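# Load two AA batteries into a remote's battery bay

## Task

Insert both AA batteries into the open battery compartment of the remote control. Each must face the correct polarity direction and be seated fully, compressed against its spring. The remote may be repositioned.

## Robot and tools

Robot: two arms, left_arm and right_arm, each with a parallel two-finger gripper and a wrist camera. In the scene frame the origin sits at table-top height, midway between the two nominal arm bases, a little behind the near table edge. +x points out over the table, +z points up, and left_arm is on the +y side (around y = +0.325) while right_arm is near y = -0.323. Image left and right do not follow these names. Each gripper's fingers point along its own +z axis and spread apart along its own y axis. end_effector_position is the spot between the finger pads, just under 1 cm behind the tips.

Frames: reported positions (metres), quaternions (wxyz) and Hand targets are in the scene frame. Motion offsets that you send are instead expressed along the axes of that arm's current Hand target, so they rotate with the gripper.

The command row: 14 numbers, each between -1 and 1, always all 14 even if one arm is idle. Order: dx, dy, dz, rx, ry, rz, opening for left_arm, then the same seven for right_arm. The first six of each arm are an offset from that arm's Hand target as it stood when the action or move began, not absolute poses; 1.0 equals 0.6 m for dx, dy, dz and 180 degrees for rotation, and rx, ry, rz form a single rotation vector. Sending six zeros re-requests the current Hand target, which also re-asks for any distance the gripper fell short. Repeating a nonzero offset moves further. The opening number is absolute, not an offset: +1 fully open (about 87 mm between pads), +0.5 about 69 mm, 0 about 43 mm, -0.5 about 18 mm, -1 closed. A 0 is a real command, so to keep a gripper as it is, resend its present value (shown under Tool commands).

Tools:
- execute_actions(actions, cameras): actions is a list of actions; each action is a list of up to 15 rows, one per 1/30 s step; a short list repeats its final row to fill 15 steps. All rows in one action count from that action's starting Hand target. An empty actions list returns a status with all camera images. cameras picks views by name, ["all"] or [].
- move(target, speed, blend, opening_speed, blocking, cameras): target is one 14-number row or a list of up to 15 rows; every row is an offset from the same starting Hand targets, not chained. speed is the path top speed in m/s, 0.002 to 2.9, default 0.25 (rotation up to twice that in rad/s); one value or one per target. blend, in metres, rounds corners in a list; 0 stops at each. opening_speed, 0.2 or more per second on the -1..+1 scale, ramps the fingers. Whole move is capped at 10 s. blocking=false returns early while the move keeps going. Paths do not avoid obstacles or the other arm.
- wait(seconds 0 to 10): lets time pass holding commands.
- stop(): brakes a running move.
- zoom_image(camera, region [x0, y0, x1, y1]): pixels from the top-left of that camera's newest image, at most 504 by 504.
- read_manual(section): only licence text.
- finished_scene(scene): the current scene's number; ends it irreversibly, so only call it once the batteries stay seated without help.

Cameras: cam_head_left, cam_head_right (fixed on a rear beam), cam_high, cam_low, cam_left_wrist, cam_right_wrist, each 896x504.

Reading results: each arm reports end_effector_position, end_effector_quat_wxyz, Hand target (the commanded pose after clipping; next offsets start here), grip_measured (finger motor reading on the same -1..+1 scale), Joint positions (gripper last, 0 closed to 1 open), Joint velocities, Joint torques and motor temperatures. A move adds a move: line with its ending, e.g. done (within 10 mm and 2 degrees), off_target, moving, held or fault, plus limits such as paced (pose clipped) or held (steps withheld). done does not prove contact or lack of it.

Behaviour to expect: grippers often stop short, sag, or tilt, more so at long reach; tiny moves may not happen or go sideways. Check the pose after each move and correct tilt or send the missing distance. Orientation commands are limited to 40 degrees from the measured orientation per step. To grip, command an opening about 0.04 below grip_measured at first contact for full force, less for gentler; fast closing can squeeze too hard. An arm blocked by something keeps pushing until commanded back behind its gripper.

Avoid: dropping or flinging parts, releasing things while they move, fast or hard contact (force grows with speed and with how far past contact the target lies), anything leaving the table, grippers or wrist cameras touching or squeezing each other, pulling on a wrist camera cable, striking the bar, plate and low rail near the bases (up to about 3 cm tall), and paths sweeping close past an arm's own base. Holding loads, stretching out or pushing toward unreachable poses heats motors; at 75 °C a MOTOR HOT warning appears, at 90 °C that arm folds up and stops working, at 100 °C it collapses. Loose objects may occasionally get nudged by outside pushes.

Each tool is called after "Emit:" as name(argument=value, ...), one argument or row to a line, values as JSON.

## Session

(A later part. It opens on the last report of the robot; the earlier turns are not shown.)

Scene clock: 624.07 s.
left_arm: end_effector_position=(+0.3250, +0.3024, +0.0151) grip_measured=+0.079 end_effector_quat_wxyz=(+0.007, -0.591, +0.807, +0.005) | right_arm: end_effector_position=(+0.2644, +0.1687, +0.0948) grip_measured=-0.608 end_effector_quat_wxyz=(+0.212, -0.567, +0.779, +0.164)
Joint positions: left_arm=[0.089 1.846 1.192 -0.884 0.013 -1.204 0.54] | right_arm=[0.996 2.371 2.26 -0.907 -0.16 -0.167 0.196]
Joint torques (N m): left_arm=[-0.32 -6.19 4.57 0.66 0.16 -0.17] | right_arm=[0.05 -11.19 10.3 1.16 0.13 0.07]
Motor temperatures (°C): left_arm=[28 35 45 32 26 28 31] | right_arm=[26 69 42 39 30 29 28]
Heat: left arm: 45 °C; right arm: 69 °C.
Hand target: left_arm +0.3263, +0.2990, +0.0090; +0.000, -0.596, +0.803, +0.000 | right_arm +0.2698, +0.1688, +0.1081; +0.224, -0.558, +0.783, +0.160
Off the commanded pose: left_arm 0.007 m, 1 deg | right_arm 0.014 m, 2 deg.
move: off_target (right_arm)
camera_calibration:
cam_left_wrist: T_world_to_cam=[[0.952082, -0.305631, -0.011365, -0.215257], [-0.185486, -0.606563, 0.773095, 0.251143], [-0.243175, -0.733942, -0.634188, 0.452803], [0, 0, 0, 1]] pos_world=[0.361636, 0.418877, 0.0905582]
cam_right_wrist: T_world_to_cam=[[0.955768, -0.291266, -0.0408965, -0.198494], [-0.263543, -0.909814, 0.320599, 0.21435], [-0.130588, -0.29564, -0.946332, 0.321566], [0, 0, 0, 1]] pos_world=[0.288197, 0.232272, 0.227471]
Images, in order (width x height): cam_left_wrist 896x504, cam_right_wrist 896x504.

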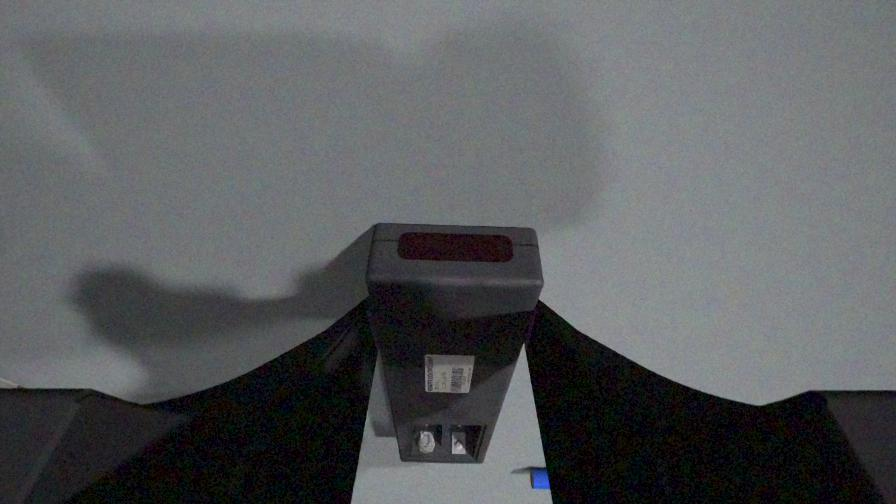

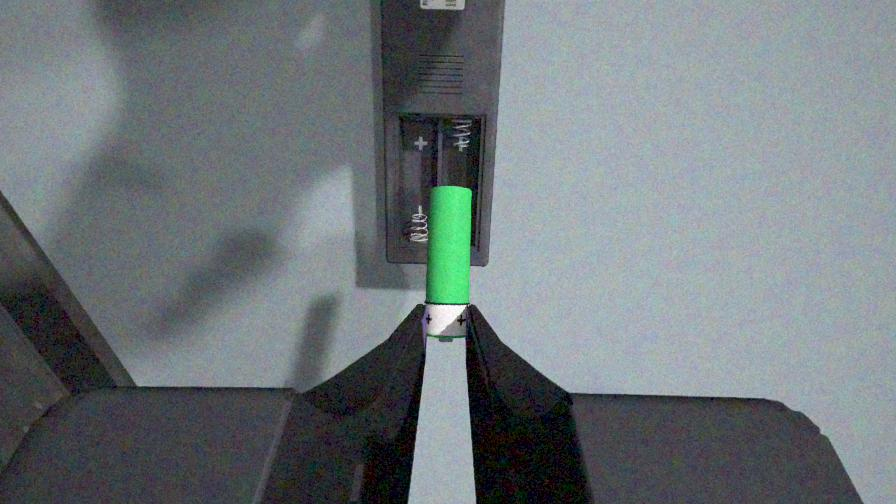

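Emit:
move(
  target=[0, 0, 0, 0, 0, 0, 0.02, 0.0392, -0.0055, 0.0737, 0, 0, 0, -0.64],
  speed=0.08,
  cameras=["cam_right_wrist"],
)

Emit:
zoom_image(
  camera="cam_right_wrist",
  region=[340, 60, 560, 360],
)

Scene clock: 650.10 s.
left_arm: end_effector_position=(+0.3250, +0.3024, +0.0151) grip_measured=+0.079 end_effector_quat_wxyz=(+0.007, -0.591, +0.807, +0.005) | right_arm: end_effector_position=(+0.2638, +0.1644, +0.0495) grip_measured=-0.608 end_effector_quat_wxyz=(+0.198, -0.568, +0.783, +0.158)
Joint positions: left_arm=[0.089 1.846 1.192 -0.884 0.013 -1.204 0.54] | right_arm=[0.996 2.386 2.119 -0.784 -0.159 -0.167 0.196]
Joint torques (N m): left_arm=[-0.2 -6.17 4.62 0.67 0.12 -0.17] | right_arm=[-0.09 -11.63 6.69 1.7 0.12 0.04]
Motor temperatures (°C): left_arm=[28 35 45 31 26 28 31] | right_arm=[26 66 43 40 29 29 28]
Heat: left arm: 45 °C; right arm: 66 °C.
Hand target: left_arm +0.3263, +0.2990, +0.0090; +0.000, -0.596, +0.803, +0.000 | right_arm +0.2741, +0.1709, +0.0581; +0.224, -0.558, +0.783, +0.160
Off the commanded pose: left_arm 0.007 m, 1 deg | right_arm 0.015 m, 3 deg.
move: off_target (right_arm)
camera_calibration:
cam_right_wrist: T_world_to_cam=[[0.954479, -0.294287, -0.0486342, -0.199791], [-0.259454, -0.89957, 0.351365, 0.220503], [-0.147152, -0.322752, -0.934975, 0.28556], [0, 0, 0, 1]] pos_world=[0.289928, 0.231727, 0.179798]
Images, in order (width x height): cam_right_wrist 896x504.

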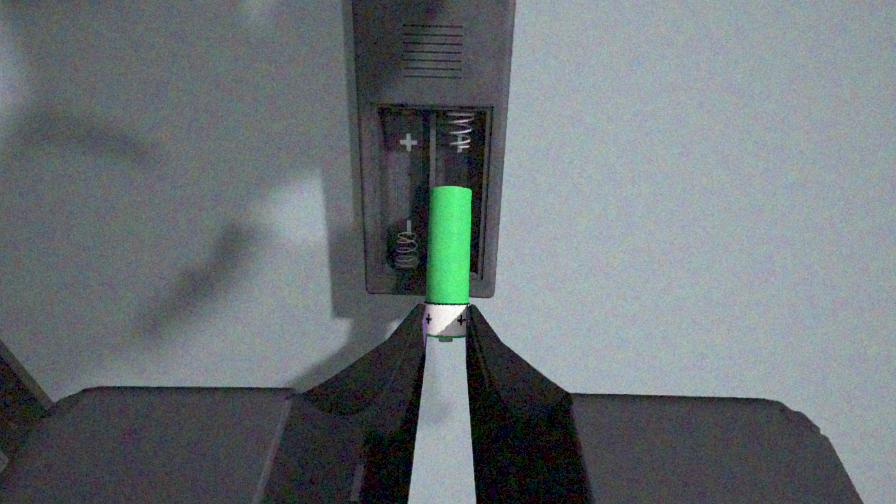

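Scaled by 1.680 from the camera's 896x504 image, which has a finer 1280x720 frame.

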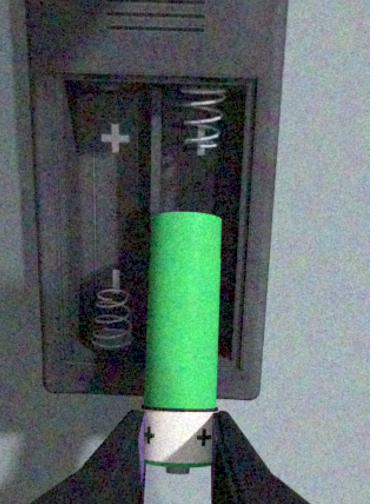

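Emit:
move(
  target=[0, 0, 0, 0, 0, 0, 0.02, 0.0008, -0.0047, 0.0202, 0, -0.0222, 0, -0.64],
  speed=0.05,
  cameras=["cam_right_wrist"],
)

Emit:
zoom_image(
  camera="cam_right_wrist",
  region=[340, 60, 560, 360],
)

Scene clock: 664.27 s.
left_arm: end_effector_position=(+0.3250, +0.3024, +0.0151) grip_measured=+0.079 end_effector_quat_wxyz=(+0.007, -0.591, +0.807, +0.005) | right_arm: end_effector_position=(+0.2699, +0.1736, +0.0358) grip_measured=-0.608 end_effector_quat_wxyz=(+0.231, -0.564, +0.774, +0.172)
Joint positions: left_arm=[0.089 1.846 1.192 -0.884 0.013 -1.204 0.54] | right_arm=[0.996 2.363 1.996 -0.609 -0.158 -0.163 0.196]
Joint torques (N m): left_arm=[-0.21 -6.22 4.59 0.66 0.13 -0.15] | right_arm=[-0.7 -12.81 5.37 1.76 -0.06 0.04]
Motor temperatures (°C): left_arm=[28 36 45 31 26 28 31] | right_arm=[26 65 43 41 29 29 28]
Heat: left arm: 45 °C; right arm: 65 °C.
Hand target: left_arm +0.3263, +0.2990, +0.0090; +0.000, -0.596, +0.803, +0.000 | right_arm +0.2788, +0.1757, +0.0476; +0.251, -0.552, +0.774, +0.179
Off the commanded pose: left_arm 0.007 m, 1 deg | right_arm 0.015 m, 3 deg.
move: off_target (right_arm)
camera_calibration:
cam_right_wrist: T_world_to_cam=[[0.955668, -0.292681, -0.0321852, -0.204751], [-0.272173, -0.919791, 0.282678, 0.244543], [-0.112338, -0.261387, -0.958675, 0.257493], [0, 0, 0, 1]] pos_world=[0.291158, 0.232307, 0.171135]
Images, in order (width x height): cam_right_wrist 896x504.

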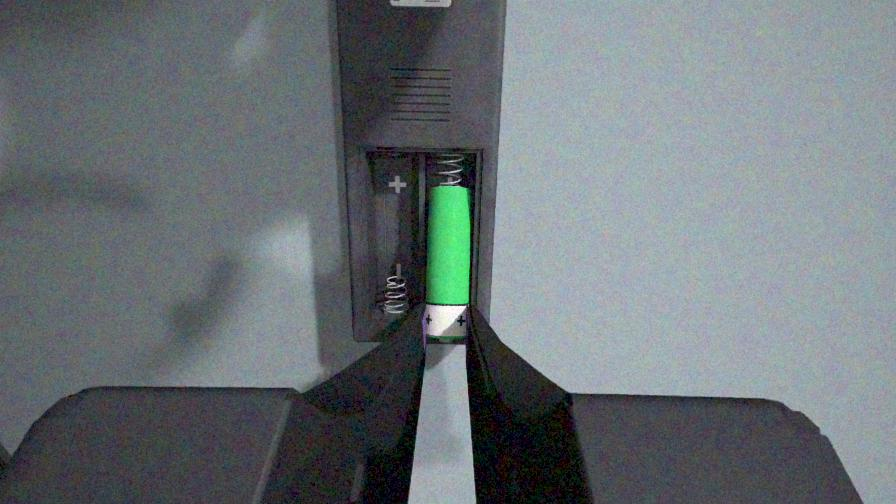

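Scaled by 1.680 from the camera's 896x504 image, which has a finer 1280x720 frame.

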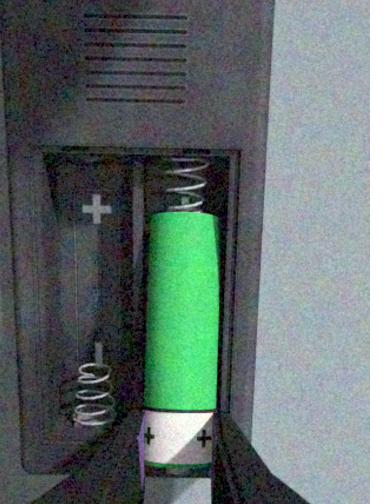

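Emit:
move(
  target=[0, 0, 0, 0, 0, 0, 0.02, -0.0121, 0, 0.0088, 0, 0, 0, -0.68],
  speed=0.04,
  cameras=["cam_right_wrist"],
)

Emit:
zoom_image(
  camera="cam_right_wrist",
  region=[340, 60, 560, 360],
)

Scene clock: 675.03 s.
left_arm: end_effector_position=(+0.3251, +0.3049, +0.0147) grip_measured=+0.079 end_effector_quat_wxyz=(+0.006, -0.594, +0.804, +0.005) | right_arm: end_effector_position=(+0.2720, +0.1775, +0.0370) grip_measured=-0.608 end_effector_quat_wxyz=(+0.234, -0.562, +0.774, +0.174)
Joint positions: left_arm=[0.096 1.847 1.192 -0.884 0.013 -1.205 0.54] | right_arm=[0.996 2.374 2.016 -0.609 -0.158 -0.16 0.196]
Joint torques (N m): left_arm=[-0.27 -6.24 4.49 0.66 0.14 -0.16] | right_arm=[-0.38 -10.59 10.13 1.52 -0.02 0.06]
Motor temperatures (°C): left_arm=[28 36 44 31 26 28 31] | right_arm=[26 64 42 42 29 29 28]
Heat: left arm: 44 °C; right arm: 64 °C.
Hand target: left_arm +0.3263, +0.2990, +0.0090; +0.000, -0.596, +0.803, +0.000 | right_arm +0.2817, +0.1842, +0.0476; +0.251, -0.552, +0.775, +0.179
Off the commanded pose: left_arm 0.008 m, 1 deg | right_arm 0.016 m, 2 deg.
move: off_target (right_arm)
camera_calibration:
cam_right_wrist: T_world_to_cam=[[0.955103, -0.294562, -0.0317947, -0.205112], [-0.275079, -0.921517, 0.274113, 0.249668], [-0.110043, -0.25306, -0.961172, 0.257795], [0, 0, 0, 1]] pos_world=[0.292951, 0.234893, 0.172827]
Images, in order (width x height): cam_right_wrist 896x504.

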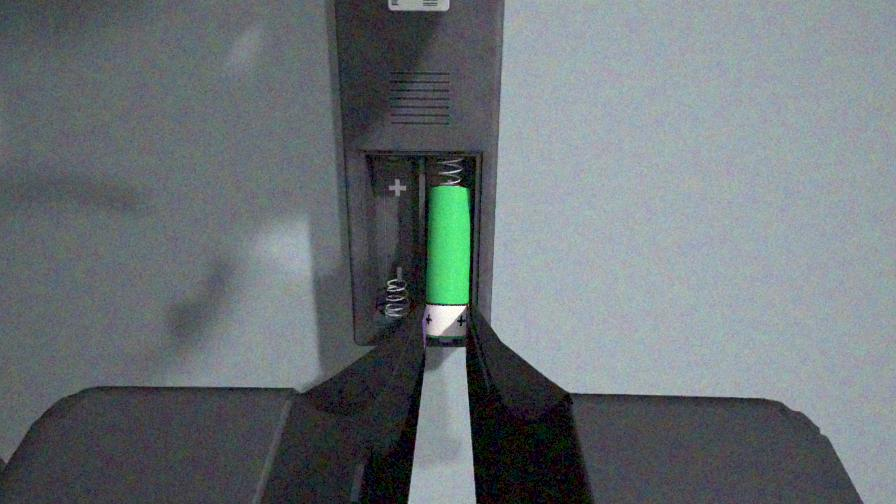

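Scaled by 1.680 from the camera's 896x504 image, which has a finer 1280x720 frame.

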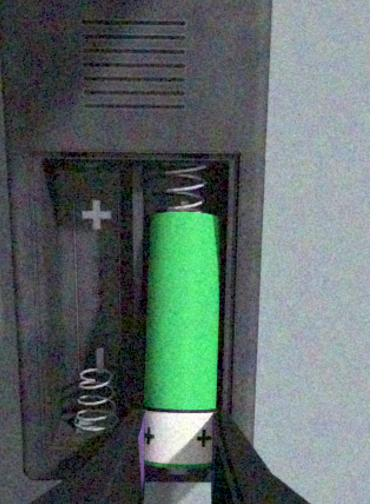

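Emit:
move(
  target=[0.0133, 0, 0, 0, 0, 0, 0.0, -0.0054, 0, 0.0039, 0, 0, 0, -0.68],
  speed=0.04,
  cameras=["cam_right_wrist"],
)

Emit:
zoom_image(
  camera="cam_right_wrist",
  region=[340, 60, 560, 360],
)

Scene clock: 686.00 s.
left_arm: end_effector_position=(+0.3256, +0.3033, +0.0151) grip_measured=+0.079 end_effector_quat_wxyz=(+0.007, -0.596, +0.803, +0.005) | right_arm: end_effector_position=(+0.2725, +0.1785, +0.0365) grip_measured=-0.608 end_effector_quat_wxyz=(+0.230, -0.562, +0.776, +0.173)
Joint positions: left_arm=[0.092 1.846 1.192 -0.884 0.013 -1.214 0.54] | right_arm=[0.996 2.391 2.048 -0.635 -0.158 -0.159 0.196]
Joint torques (N m): left_arm=[-1.83 -7.02 3.54 0.68 0.15 -0.28] | right_arm=[-0.21 -10.44 10.33 1.6 -0.02 0.04]
Motor temperatures (°C): left_arm=[28 36 44 31 26 28 31] | right_arm=[26 62 44 43 29 29 28]
Heat: left arm: 44 °C; right arm: 62 °C.
Hand target: left_arm +0.3240, +0.2913, +0.0090; +0.000, -0.596, +0.803, +0.000 | right_arm +0.2830, +0.1880, +0.0476; +0.251, -0.552, +0.774, +0.179
Off the commanded pose: left_arm 0.014 m, 1 deg | right_arm 0.018 m, 3 deg.
move: off_target (left_arm, right_arm)
camera_calibration:
cam_right_wrist: T_world_to_cam=[[0.954407, -0.296448, -0.0350158, -0.204665], [-0.274948, -0.918685, 0.283587, 0.249968], [-0.116237, -0.26103, -0.958307, 0.260658], [0, 0, 0, 1]] pos_world=[0.29436, 0.237009, 0.171736]
Images, in order (width x height): cam_right_wrist 896x504.

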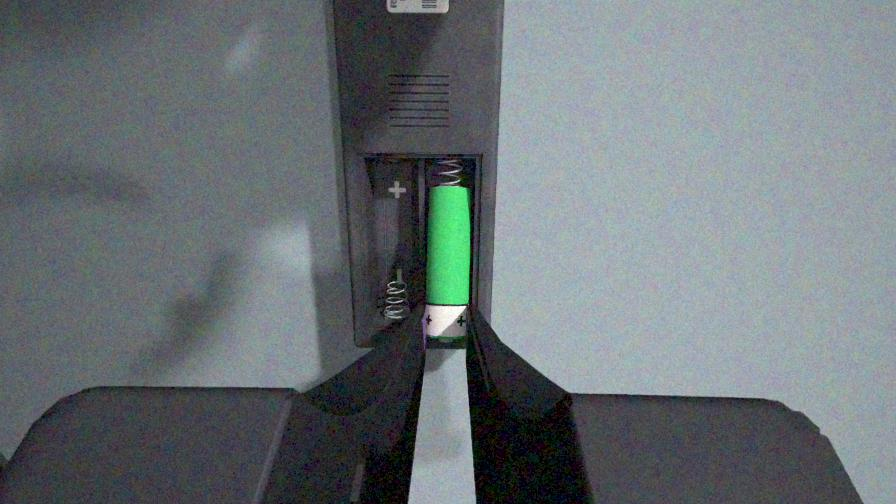

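Scaled by 1.680 from the camera's 896x504 image, which has a finer 1280x720 frame.

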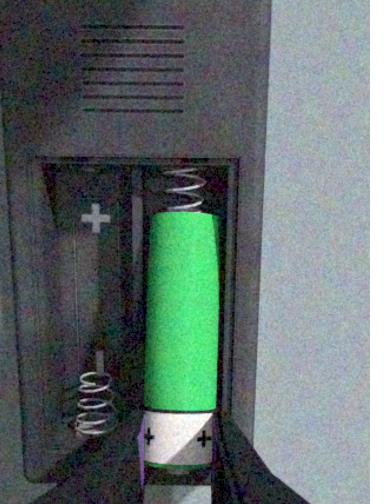

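Emit:
move(
  target=[0.0067, 0, 0, 0, 0, 0, 0.0, -0.0023, 0, 0.0078, 0, 0, 0, -0.68],
  speed=0.04,
  cameras=["cam_right_wrist"],
)

Emit:
zoom_image(
  camera="cam_right_wrist",
  region=[340, 100, 560, 400],
)

Scene clock: 696.20 s.
left_arm: end_effector_position=(+0.3256, +0.3032, +0.0148) grip_measured=+0.079 end_effector_quat_wxyz=(+0.009, -0.596, +0.803, +0.008) | right_arm: end_effector_position=(+0.2730, +0.1794, +0.0365) grip_measured=-0.608 end_effector_quat_wxyz=(+0.226, -0.562, +0.777, +0.171)
Joint positions: left_arm=[0.087 1.846 1.192 -0.884 0.005 -1.219 0.54] | right_arm=[0.996 2.404 2.076 -0.656 -0.158 -0.157 0.196]
Joint torques (N m): left_arm=[-2.44 -7.42 3.19 0.67 0.2 -0.34] | right_arm=[-0.06 -10.02 10.14 1.74 -0.02 0.05]
Motor temperatures (°C): left_arm=[28 37 44 31 26 28 31] | right_arm=[26 60 45 43 29 29 29]
Heat: left arm: 44 °C; right arm: 60 °C.
Hand target: left_arm +0.3229, +0.2875, +0.0090; +0.000, -0.596, +0.803, +0.000 | right_arm +0.2842, +0.1916, +0.0446; +0.251, -0.552, +0.774, +0.179
Off the commanded pose: left_arm 0.017 m, 1 deg | right_arm 0.019 m, 3 deg.
move: off_target (left_arm, right_arm)
camera_calibration:
cam_right_wrist: T_world_to_cam=[[0.953915, -0.297749, -0.037306, -0.204449], [-0.274716, -0.91654, 0.290663, 0.250312], [-0.120737, -0.267019, -0.956098, 0.263181], [0, 0, 0, 1]] pos_world=[0.295567, 0.238821, 0.171243]
Images, in order (width x height): cam_right_wrist 896x504.

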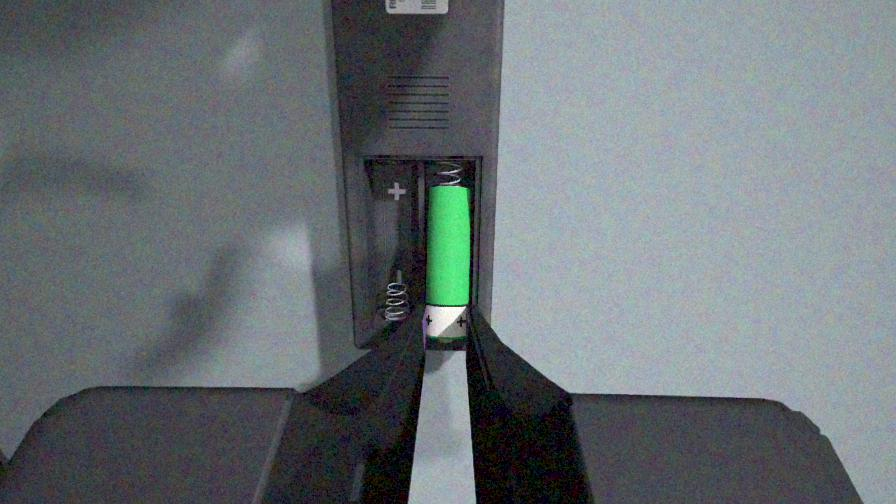

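Scaled by 1.680 from the camera's 896x504 image, which has a finer 1280x720 frame.

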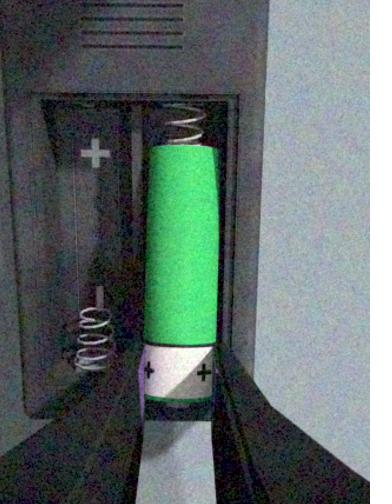

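Emit:
move(
  target=[0.0067, 0, 0, 0, 0, 0, 0.0, -0.0138, 0, 0.0048, 0, 0, 0, -0.7],
  speed=0.04,
  cameras=["cam_right_wrist"],
)

Emit:
zoom_image(
  camera="cam_right_wrist",
  region=[340, 100, 560, 400],
)

Scene clock: 707.03 s.
left_arm: end_effector_position=(+0.3255, +0.3028, +0.0143) grip_measured=+0.079 end_effector_quat_wxyz=(+0.012, -0.595, +0.804, +0.013) | right_arm: end_effector_position=(+0.2737, +0.1809, +0.0359) grip_measured=-0.608 end_effector_quat_wxyz=(+0.214, -0.562, +0.782, +0.166)
Joint positions: left_arm=[0.079 1.846 1.192 -0.884 -0.007 -1.224 0.54] | right_arm=[0.996 2.446 2.158 -0.724 -0.158 -0.154 0.196]
Joint torques (N m): left_arm=[-2.84 -7.58 2.81 0.68 0.32 -0.37] | right_arm=[0.21 -10.19 10.37 1.94 0.03 0.04]
Motor temperatures (°C): left_arm=[28 38 44 31 26 28 31] | right_arm=[26 60 44 44 29 29 29]
Heat: left arm: 44 °C; right arm: 60 °C.
Hand target: left_arm +0.3217, +0.2836, +0.0090; +0.000, -0.596, +0.803, +0.000 | right_arm +0.2870, +0.1996, +0.0471; +0.251, -0.552, +0.774, +0.179
Off the commanded pose: left_arm 0.020 m, 2 deg | right_arm 0.025 m, 5 deg.
move: off_target (left_arm, right_arm)
camera_calibration:
cam_right_wrist: T_world_to_cam=[[0.952203, -0.302136, -0.0449941, -0.203219], [-0.273417, -0.90868, 0.315506, 0.24938], [-0.136211, -0.288124, -0.947856, 0.270918], [0, 0, 0, 1]] pos_world=[0.298593, 0.243265, 0.168967]
Images, in order (width x height): cam_right_wrist 896x504.

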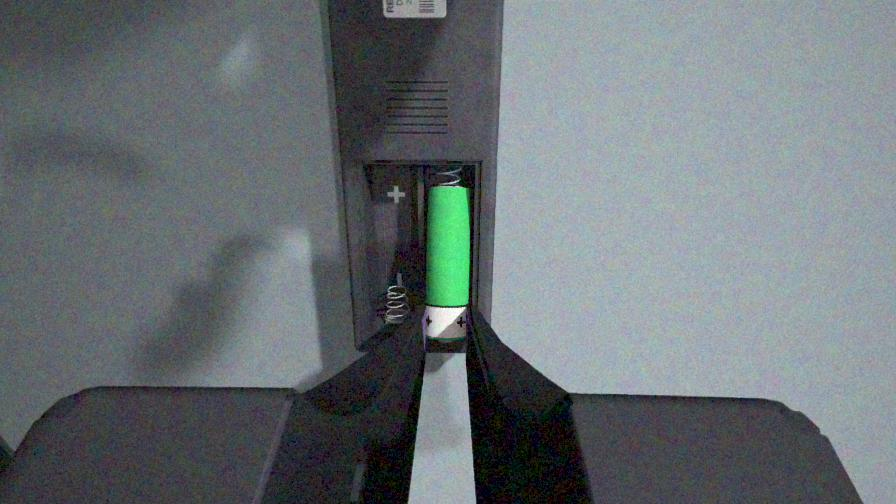

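Scaled by 1.680 from the camera's 896x504 image, which has a finer 1280x720 frame.

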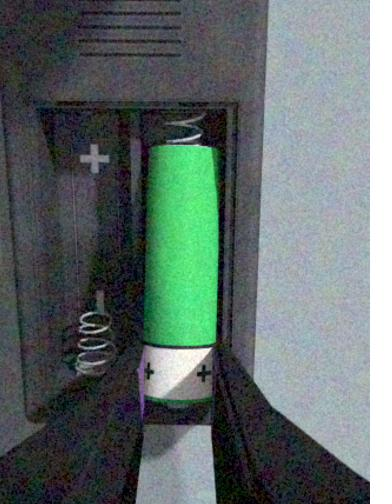

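Emit:
move(
  target=[0.005, 0, 0, 0, 0, 0, 0.0, -0.0074, 0, 0.0064, 0, -0.0333, 0, -0.7],
  speed=0.04,
  cameras=["cam_right_wrist"],
)

Emit:
zoom_image(
  camera="cam_right_wrist",
  region=[340, 100, 560, 400],
)

Scene clock: 718.53 s.
left_arm: end_effector_position=(+0.3256, +0.3028, +0.0144) grip_measured=+0.079 end_effector_quat_wxyz=(+0.016, -0.594, +0.804, +0.017) | right_arm: end_effector_position=(+0.2731, +0.1804, +0.0356) grip_measured=-0.608 end_effector_quat_wxyz=(+0.237, -0.557, +0.776, +0.178)
Joint positions: left_arm=[0.073 1.844 1.192 -0.884 -0.018 -1.228 0.54] | right_arm=[0.996 2.381 2.02 -0.597 -0.158 -0.147 0.196]
Joint torques (N m): left_arm=[-2.96 -7.71 2.56 0.7 0.42 -0.44] | right_arm=[-0.1 -11.34 5.52 2.76 -0.2 0.07]
Motor temperatures (°C): left_arm=[28 37 43 31 26 28 31] | right_arm=[26 59 44 46 29 29 29]
Heat: left arm: 43 °C; right arm: 59 °C.
Hand target: left_arm +0.3208, +0.2808, +0.0090; +0.000, -0.596, +0.803, +0.000 | right_arm +0.2889, +0.2051, +0.0466; +0.291, -0.542, +0.760, +0.208
Off the commanded pose: left_arm 0.023 m, 3 deg | right_arm 0.031 m, 8 deg.
move: off_target (left_arm, right_arm)
camera_calibration:
cam_right_wrist: T_world_to_cam=[[0.951799, -0.30445, -0.0372593, -0.202484], [-0.28424, -0.921155, 0.26586, 0.255808], [-0.115263, -0.242455, -0.963291, 0.256904], [0, 0, 0, 1]] pos_world=[0.295047, 0.23628, 0.17192]
Images, in order (width x height): cam_right_wrist 896x504.

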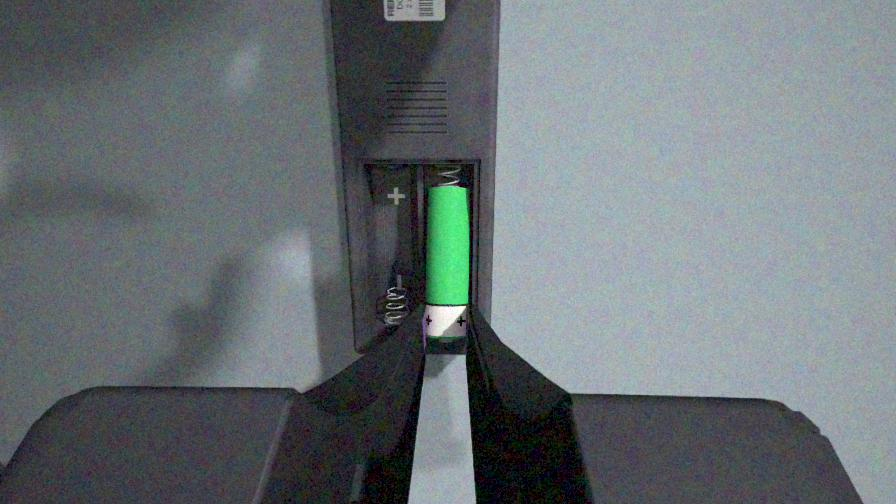

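Scaled by 1.680 from the camera's 896x504 image, which has a finer 1280x720 frame.

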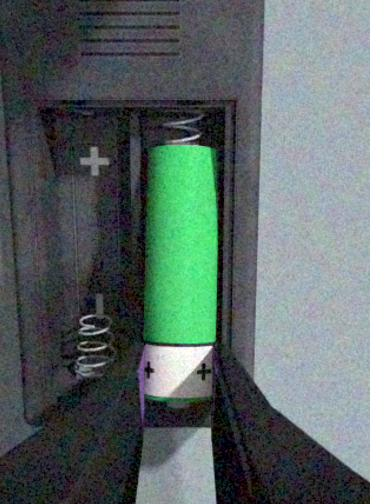

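Emit:
move(
  target=[0.0083, 0, 0, 0, 0, 0, 0.0, -0.0134, 0, 0.0086, 0, 0, 0, -0.7],
  speed=0.04,
  cameras=["cam_right_wrist"],
)

Emit:
zoom_image(
  camera="cam_right_wrist",
  region=[340, 100, 560, 400],
)

Scene clock: 734.77 s.
left_arm: end_effector_position=(+0.3257, +0.3022, +0.0145) grip_measured=+0.079 end_effector_quat_wxyz=(+0.022, -0.595, +0.803, +0.023) | right_arm: end_effector_position=(+0.2748, +0.1821, +0.0361) grip_measured=-0.608 end_effector_quat_wxyz=(+0.239, -0.554, +0.777, +0.179)
Joint positions: left_arm=[0.063 1.84 1.189 -0.882 -0.036 -1.243 0.539] | right_arm=[0.995 2.388 2.031 -0.597 -0.158 -0.141 0.196]
Joint torques (N m): left_arm=[-3.36 -7.73 2.35 0.66 0.61 -0.43] | right_arm=[0.16 -9.1 10.48 2.55 -0.16 0.05]
Motor temperatures (°C): left_arm=[29 37 43 31 26 28 31] | right_arm=[26 61 43 49 29 29 29]
Heat: left arm: 43 °C; right arm: 61 °C.
Hand target: left_arm +0.3194, +0.2760, +0.0090; +0.000, -0.596, +0.803, +0.000 | right_arm +0.2919, +0.2140, +0.0481; +0.291, -0.542, +0.760, +0.208
Off the commanded pose: left_arm 0.028 m, 4 deg | right_arm 0.038 m, 7 deg.
move: off_target (left_arm, right_arm)
camera_calibration:
cam_right_wrist: T_world_to_cam=[[0.950026, -0.309683, -0.039324, -0.202148], [-0.289344, -0.92083, 0.261443, 0.259246], [-0.117175, -0.236999, -0.964418, 0.25761], [0, 0, 0, 1]] pos_world=[0.297243, 0.237173, 0.172716]
Images, in order (width x height): cam_right_wrist 896x504.

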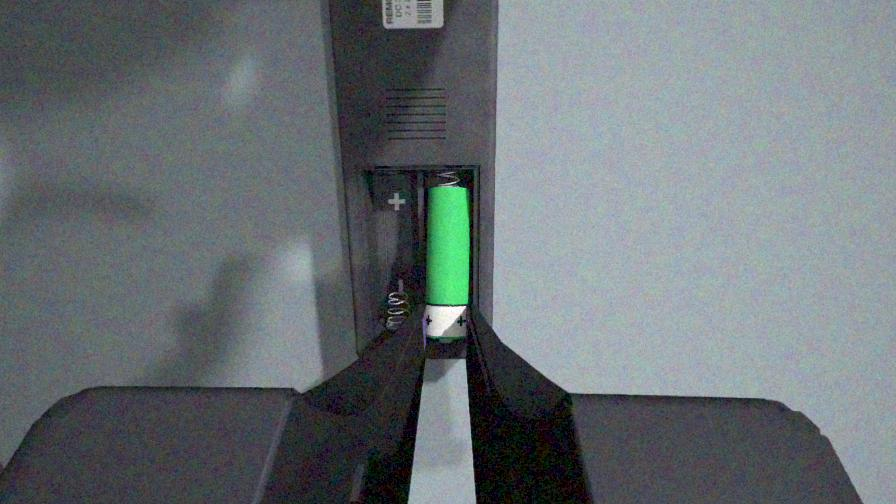

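Scaled by 1.680 from the camera's 896x504 image, which has a finer 1280x720 frame.

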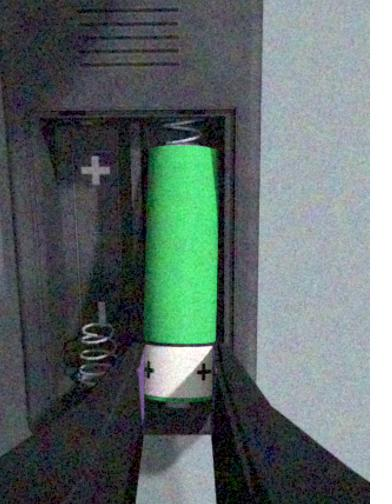

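Emit:
move(
  target=[0, 0, 0, 0, 0, 0, 0.0, 0.0112, 0, 0.0124, 0, -0.0167, 0, -0.7],
  speed=0.04,
  cameras=["cam_right_wrist"],
)

Emit:
zoom_image(
  camera="cam_right_wrist",
  region=[340, 100, 560, 400],
)

Scene clock: 744.60 s.
left_arm: end_effector_position=(+0.3257, +0.3022, +0.0145) grip_measured=+0.079 end_effector_quat_wxyz=(+0.022, -0.595, +0.803, +0.023) | right_arm: end_effector_position=(+0.2744, +0.1816, +0.0354) grip_measured=-0.608 end_effector_quat_wxyz=(+0.249, -0.551, +0.775, +0.185)
Joint positions: left_arm=[0.063 1.84 1.189 -0.882 -0.036 -1.243 0.539] | right_arm=[0.995 2.36 1.968 -0.537 -0.158 -0.137 0.196]
Joint torques (N m): left_arm=[-3.38 -7.82 2.44 0.65 0.58 -0.44] | right_arm=[-0.02 -9.5 5.26 3.21 -0.26 0.05]
Motor temperatures (°C): left_arm=[29 37 43 31 26 28 31] | right_arm=[26 61 44 50 29 29 29]
Heat: left arm: 43 °C; right arm: 61 °C.
Hand target: left_arm +0.3194, +0.2760, +0.0090; +0.000, -0.596, +0.803, +0.000 | right_arm +0.2919, +0.2140, +0.0381; +0.311, -0.536, +0.752, +0.222
Off the commanded pose: left_arm 0.027 m, 4 deg | right_arm 0.037 m, 9 deg.
move: off_target (left_arm, right_arm)
camera_calibration:
cam_right_wrist: T_world_to_cam=[[0.949524, -0.311562, -0.0365029, -0.201516], [-0.294589, -0.925628, 0.237548, 0.262034], [-0.107799, -0.214805, -0.97069, 0.250331], [0, 0, 0, 1]] pos_world=[0.295522, 0.233534, 0.173392]
Images, in order (width x height): cam_right_wrist 896x504.

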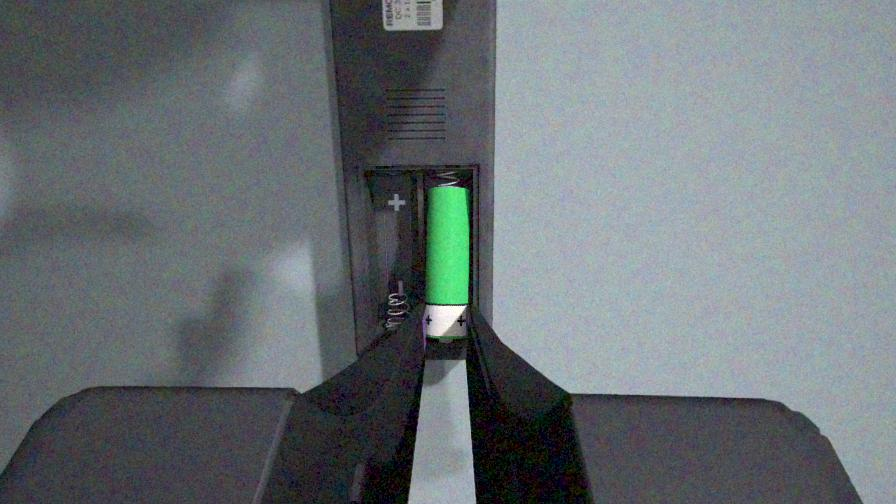

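Scaled by 1.680 from the camera's 896x504 image, which has a finer 1280x720 frame.

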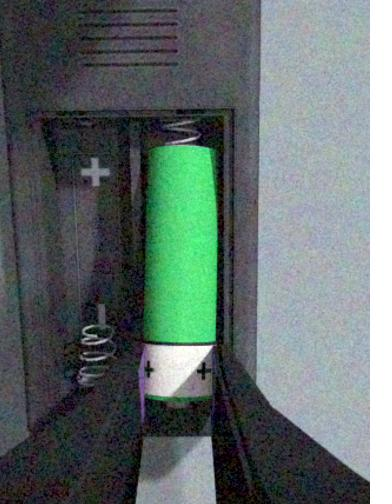

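Emit:
move(
  target=[0, 0, 0, 0, 0, 0, 0.0, 0, 0, 0, 0, -0.0444, 0, -0.7],
  speed=0.06,
  cameras=["cam_right_wrist"],
)

Emit:
zoom_image(
  camera="cam_right_wrist",
  region=[340, 100, 560, 400],
)

Scene clock: 771.23 s.
left_arm: end_effector_position=(+0.3273, +0.3038, +0.0146) grip_measured=+0.078 end_effector_quat_wxyz=(+0.027, -0.603, +0.797, +0.026) | right_arm: end_effector_position=(+0.2799, +0.1843, +0.0357) grip_measured=-0.608 end_effector_quat_wxyz=(+0.309, -0.534, +0.755, +0.222)
Joint positions: left_arm=[0.063 1.838 1.189 -0.879 -0.046 -1.263 0.539] | right_arm=[0.982 2.265 1.723 -0.236 -0.176 -0.12 0.196]
Joint torques (N m): left_arm=[-3.34 -7.68 2.3 0.66 0.68 -0.23] | right_arm=[-0.25 -7.98 5.53 3.36 -0.3 0.09]
Motor temperatures (°C): left_arm=[29 37 42 30 26 28 31] | right_arm=[26 56 42 58 29 29 29]
Heat: left arm: 42 °C; right arm: 58 °C.
Hand target: left_arm +0.3194, +0.2760, +0.0090; +0.000, -0.596, +0.803, +0.000 | right_arm +0.2919, +0.2140, +0.0381; +0.363, -0.520, +0.729, +0.259
Off the commanded pose: left_arm 0.029 m, 4 deg | right_arm 0.032 m, 8 deg.
move: off_target (left_arm, right_arm)
camera_calibration:
cam_right_wrist: T_world_to_cam=[[0.948815, -0.314679, -0.0269584, -0.205373], [-0.311218, -0.94608, 0.0898689, 0.279699], [-0.0537847, -0.076879, -0.995589, 0.212134], [0, 0, 0, 1]] pos_world=[0.293318, 0.216299, 0.180525]
Images, in order (width x height): cam_right_wrist 896x504.

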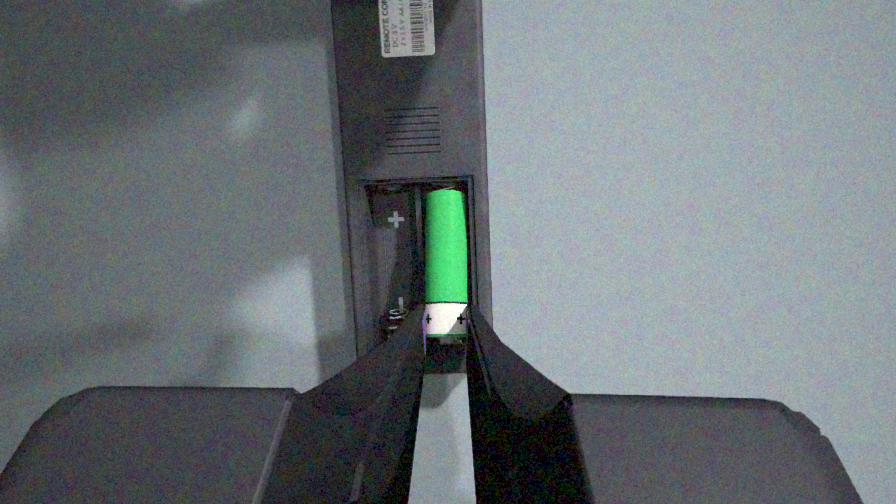

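Scaled by 1.680 from the camera's 896x504 image, which has a finer 1280x720 frame.

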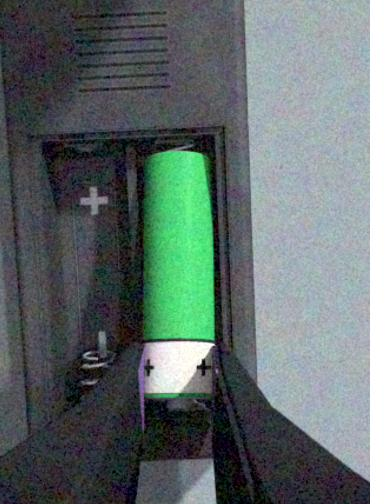

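Emit:
move(
  target=[-0.0415, 0.0023, 0, 0, 0, 0, 0.0, 0.0263, -0.0045, -0.035, 0, 0, 0, -0.7],
  speed=0.04,
  cameras=["cam_right_wrist"],
)

Emit:
zoom_image(
  camera="cam_right_wrist",
  region=[340, 100, 560, 400],
)

Scene clock: 788.90 s.
left_arm: end_effector_position=(+0.3278, +0.3108, +0.0146) grip_measured=+0.076 end_effector_quat_wxyz=(+0.022, -0.608, +0.793, +0.017) | right_arm: end_effector_position=(+0.2807, +0.1855, +0.0322) grip_measured=-0.609 end_effector_quat_wxyz=(+0.351, -0.528, +0.734, +0.245)
Joint positions: left_arm=[0.095 1.84 1.187 -0.874 -0.026 -1.243 0.538] | right_arm=[0.979 2.223 1.568 -0.018 -0.186 -0.12 0.196]
Joint torques (N m): left_arm=[0.31 -5.9 4.48 0.56 0.51 0.22] | right_arm=[-0.68 -10.56 5.34 2.22 -0.32 0.02]
Motor temperatures (°C): left_arm=[29 37 42 30 27 28 31] | right_arm=[26 55 42 64 29 29 29]
Heat: left arm: 42 °C; right arm: 64 °C.
Hand target: left_arm +0.3253, +0.3002, +0.0090; +0.000, -0.596, +0.803, +0.000 | right_arm +0.2859, +0.1882, +0.0382; +0.363, -0.520, +0.729, +0.259
Off the commanded pose: left_arm 0.012 m, 4 deg | right_arm 0.008 m, 2 deg.
move: off_target (left_arm)
camera_calibration:
cam_right_wrist: T_world_to_cam=[[0.952369, -0.304784, -0.00997979, -0.209269], [-0.304894, -0.952304, -0.0125385, 0.284159], [-0.00568227, 0.014984, -0.999872, 0.178436], [0, 0, 0, 1]] pos_world=[0.286954, 0.20415, 0.179887]
Images, in order (width x height): cam_right_wrist 896x504.

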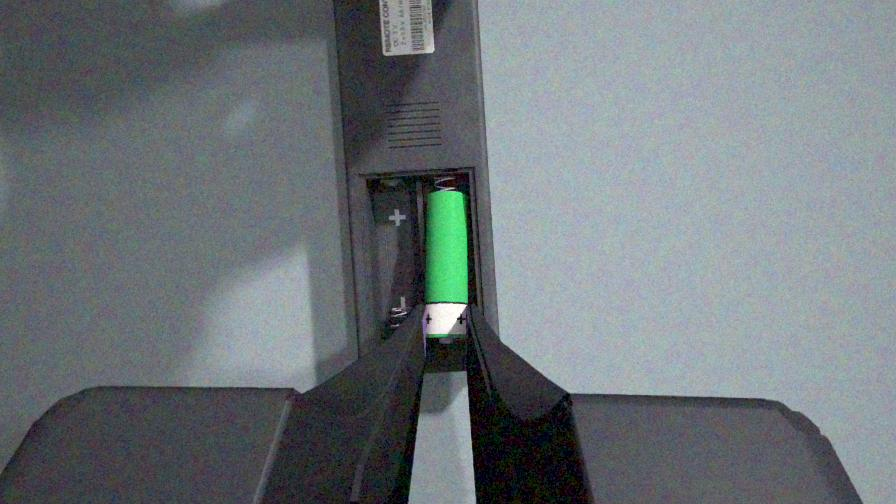

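Scaled by 1.680 from the camera's 896x504 image, which has a finer 1280x720 frame.

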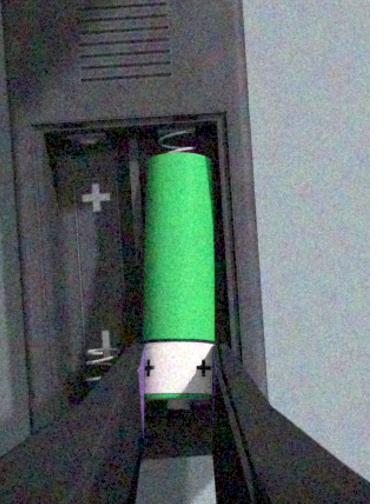

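Emit:
move(
  target=[0, 0, 0, 0, 0, 0, 0.0, 0, 0, 0, 0, 0, 0, -0.5],
  opening_speed=0.2,
  cameras=["cam_right_wrist"],
)

Emit:
zoom_image(
  camera="cam_right_wrist",
  region=[340, 100, 560, 400],
)

Scene clock: 811.70 s.
left_arm: end_effector_position=(+0.3276, +0.3081, +0.0146) grip_measured=+0.076 end_effector_quat_wxyz=(+0.017, -0.606, +0.795, +0.011) | right_arm: end_effector_position=(+0.2800, +0.1861, +0.0317) grip_measured=-0.504 end_effector_quat_wxyz=(+0.351, -0.525, +0.735, +0.248)
Joint positions: left_arm=[0.095 1.841 1.187 -0.874 -0.01 -1.236 0.538] | right_arm=[0.979 2.223 1.562 -0.007 -0.19 -0.113 0.248]
Joint torques (N m): left_arm=[0.28 -6.06 4.41 0.57 0.34 0.14] | right_arm=[-0.59 -10.52 5.86 2.13 -0.28 -0.05]
Motor temperatures (°C): left_arm=[29 36 43 30 27 28 32] | right_arm=[26 60 42 58 29 29 29]
Heat: left arm: 43 °C; right arm: 60 °C.
Hand target: left_arm +0.3252, +0.3002, +0.0090; +0.000, -0.596, +0.803, +0.000 | right_arm +0.2859, +0.1883, +0.0382; +0.363, -0.520, +0.729, +0.259
Off the commanded pose: left_arm 0.010 m, 3 deg | right_arm 0.009 m, 2 deg.
move: off_target (left_arm)
camera_calibration:
cam_right_wrist: T_world_to_cam=[[0.95169, -0.306595, -0.0168895, -0.207629], [-0.306877, -0.951581, -0.01789, 0.285053], [-0.0105868, 0.0222087, -0.999697, 0.177943], [0, 0, 0, 1]] pos_world=[0.286958, 0.203641, 0.179482]
Images, in order (width x height): cam_right_wrist 896x504.

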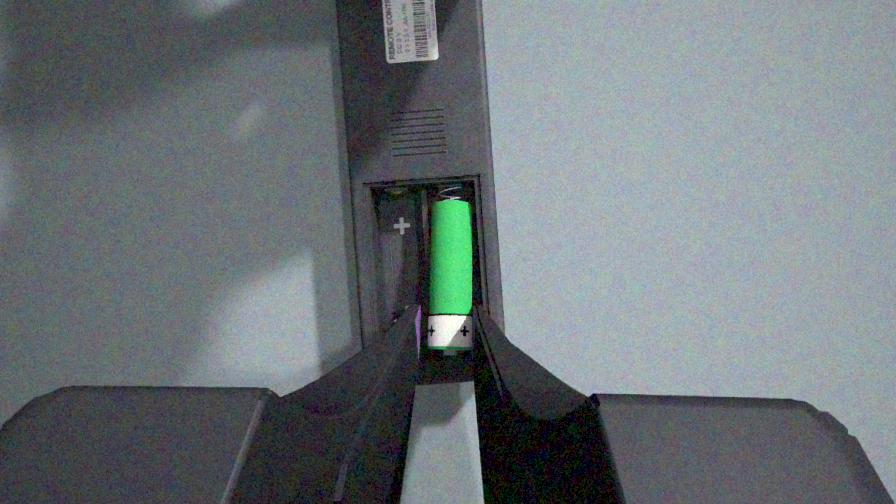

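Scaled by 1.680 from the camera's 896x504 image, which has a finer 1280x720 frame.

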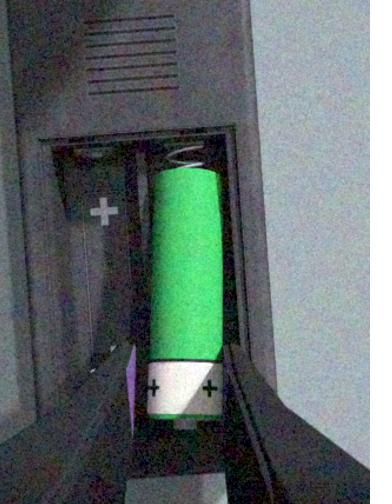

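Emit:
move(
  target=[
    [0, 0, 0, 0, 0, 0, 0.0, 0, 0, 0, 0, 0, 0, -0.35],
    [0, 0, 0, 0, 0, 0, 0.0, -0.0666, 0, -0.0502, 0, 0, 0, -0.35],
  ],
  speed=0.08,
  opening_speed=0.4,
  cameras=["cam_right_wrist"],
)

Emit:
zoom_image(
  camera="cam_right_wrist",
  region=[340, 100, 560, 400],
)

Scene clock: 821.27 s.
left_arm: end_effector_position=(+0.3261, +0.3005, +0.0152) grip_measured=+0.075 end_effector_quat_wxyz=(+0.006, -0.601, +0.799, +0.001) | right_arm: end_effector_position=(+0.2768, +0.1781, +0.0370) grip_measured=-0.493 end_effector_quat_wxyz=(+0.328, -0.527, +0.747, +0.238)
Joint positions: left_arm=[0.087 1.843 1.187 -0.879 0.019 -1.233 0.538] | right_arm=[0.976 2.21 1.6 -0.116 -0.19 -0.111 0.254]
Joint torques (N m): left_arm=[0.28 -6.12 4.46 0.61 0.11 0.14] | right_arm=[-0.73 -15.17 10.76 1.57 -0.31 -0.09]
Motor temperatures (°C): left_arm=[28 37 43 30 26 28 32] | right_arm=[26 62 42 58 29 29 29]
Heat: left arm: 43 °C; right arm: 62 °C.
Hand target: left_arm +0.3253, +0.3002, +0.0090; +0.000, -0.596, +0.803, +0.000 | right_arm +0.2859, +0.1883, +0.0882; +0.363, -0.520, +0.729, +0.259
Off the commanded pose: left_arm 0.006 m, 1 deg | right_arm 0.053 m, 5 deg.
move: off_target (right_arm)
camera_calibration:
cam_right_wrist: T_world_to_cam=[[0.94898, -0.313762, -0.031475, -0.20443], [-0.312582, -0.949156, 0.0373443, 0.275644], [-0.0415919, -0.0256004, -0.998807, 0.200427], [0, 0, 0, 1]] pos_world=[0.288498, 0.202618, 0.183459]
Images, in order (width x height): cam_right_wrist 896x504.

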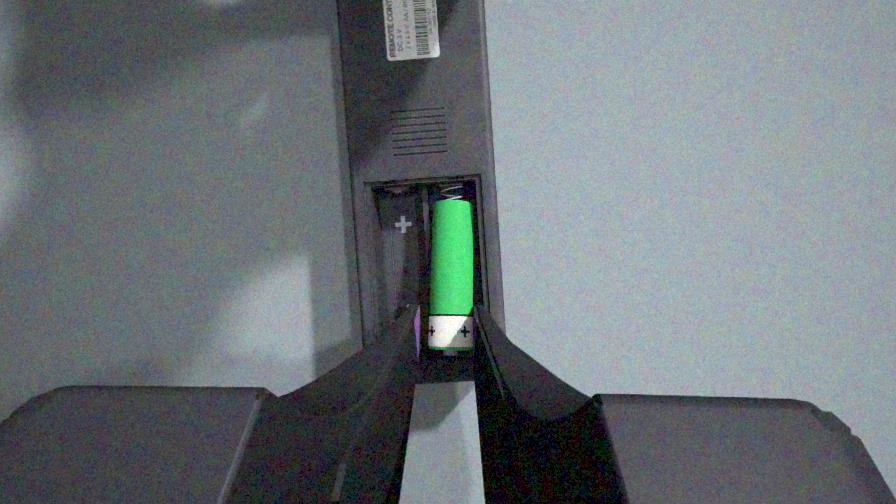

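Scaled by 1.680 from the camera's 896x504 image, which has a finer 1280x720 frame.

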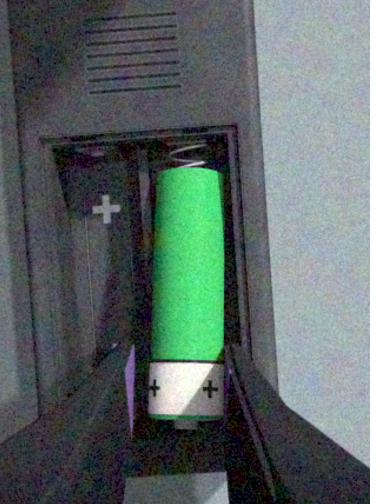

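Emit:
move(
  target=[
    [0, 0, 0, 0, 0, 0, 0.0, 0.0507, 0, 0.0381, 0, 0, 0, -0.35],
    [0, 0, 0, 0, 0, 0, 0.0, 0.0507, 0, 0.0381, 0, 0, 0, -0.54],
  ],
  speed=0.06,
  opening_speed=0.3,
  cameras=["cam_right_wrist"],
)

Emit:
zoom_image(
  camera="cam_right_wrist",
  region=[340, 100, 560, 400],
)

Scene clock: 831.70 s.
left_arm: end_effector_position=(+0.3259, +0.3005, +0.0143) grip_measured=+0.075 end_effector_quat_wxyz=(+0.005, -0.600, +0.800, +0.001) | right_arm: end_effector_position=(+0.2781, +0.1801, +0.0346) grip_measured=-0.540 end_effector_quat_wxyz=(+0.338, -0.525, +0.742, +0.242)
Joint positions: left_arm=[0.087 1.846 1.187 -0.878 0.019 -1.23 0.538] | right_arm=[0.976 2.21 1.572 -0.062 -0.19 -0.111 0.23]
Joint torques (N m): left_arm=[0.34 -6.34 4.46 0.62 0.07 0.12] | right_arm=[-0.46 -10.97 6.64 2.26 -0.28 -0.08]
Motor temperatures (°C): left_arm=[28 37 43 30 26 28 32] | right_arm=[26 62 44 57 29 29 29]
Heat: left arm: 43 °C; right arm: 62 °C.
Hand target: left_arm +0.3253, +0.3002, +0.0090; +0.000, -0.596, +0.803, +0.000 | right_arm +0.2859, +0.1882, +0.0501; +0.363, -0.520, +0.729, +0.259
Off the commanded pose: left_arm 0.005 m, 1 deg | right_arm 0.019 m, 4 deg.
move: off_target (right_arm); target 2's new opening was sent with right_arm's hand 0.022 m and 4 deg from that target
camera_calibration:
cam_right_wrist: T_world_to_cam=[[0.949652, -0.31227, -0.0254639, -0.205807], [-0.312062, -0.949988, 0.0118639, 0.278865], [-0.0278951, -0.0033203, -0.999605, 0.190348], [0, 0, 0, 1]] pos_world=[0.287778, 0.201283, 0.181724]
Images, in order (width x height): cam_right_wrist 896x504.

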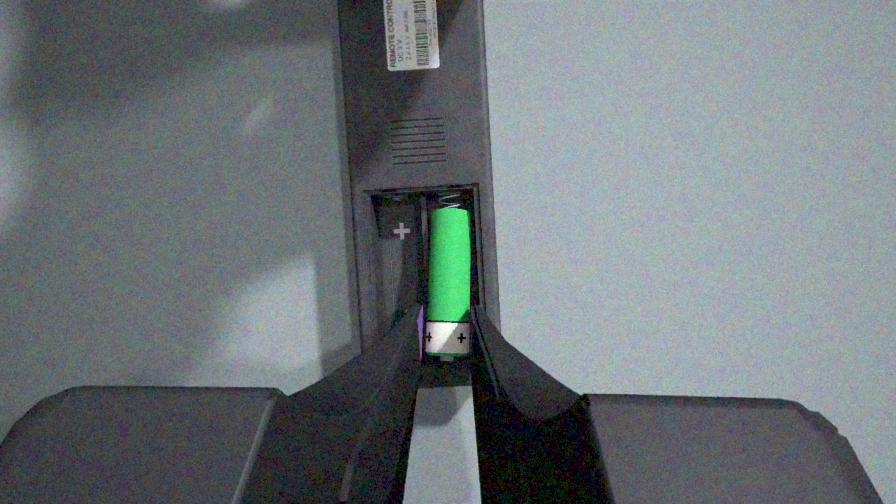

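Scaled by 1.680 from the camera's 896x504 image, which has a finer 1280x720 frame.

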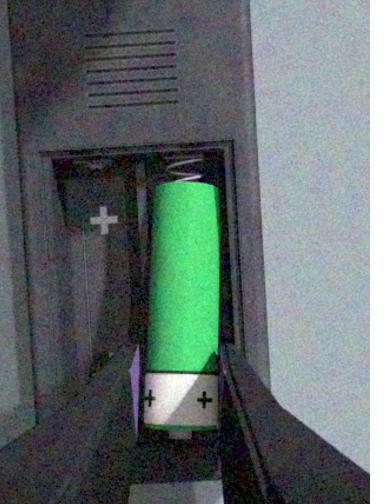

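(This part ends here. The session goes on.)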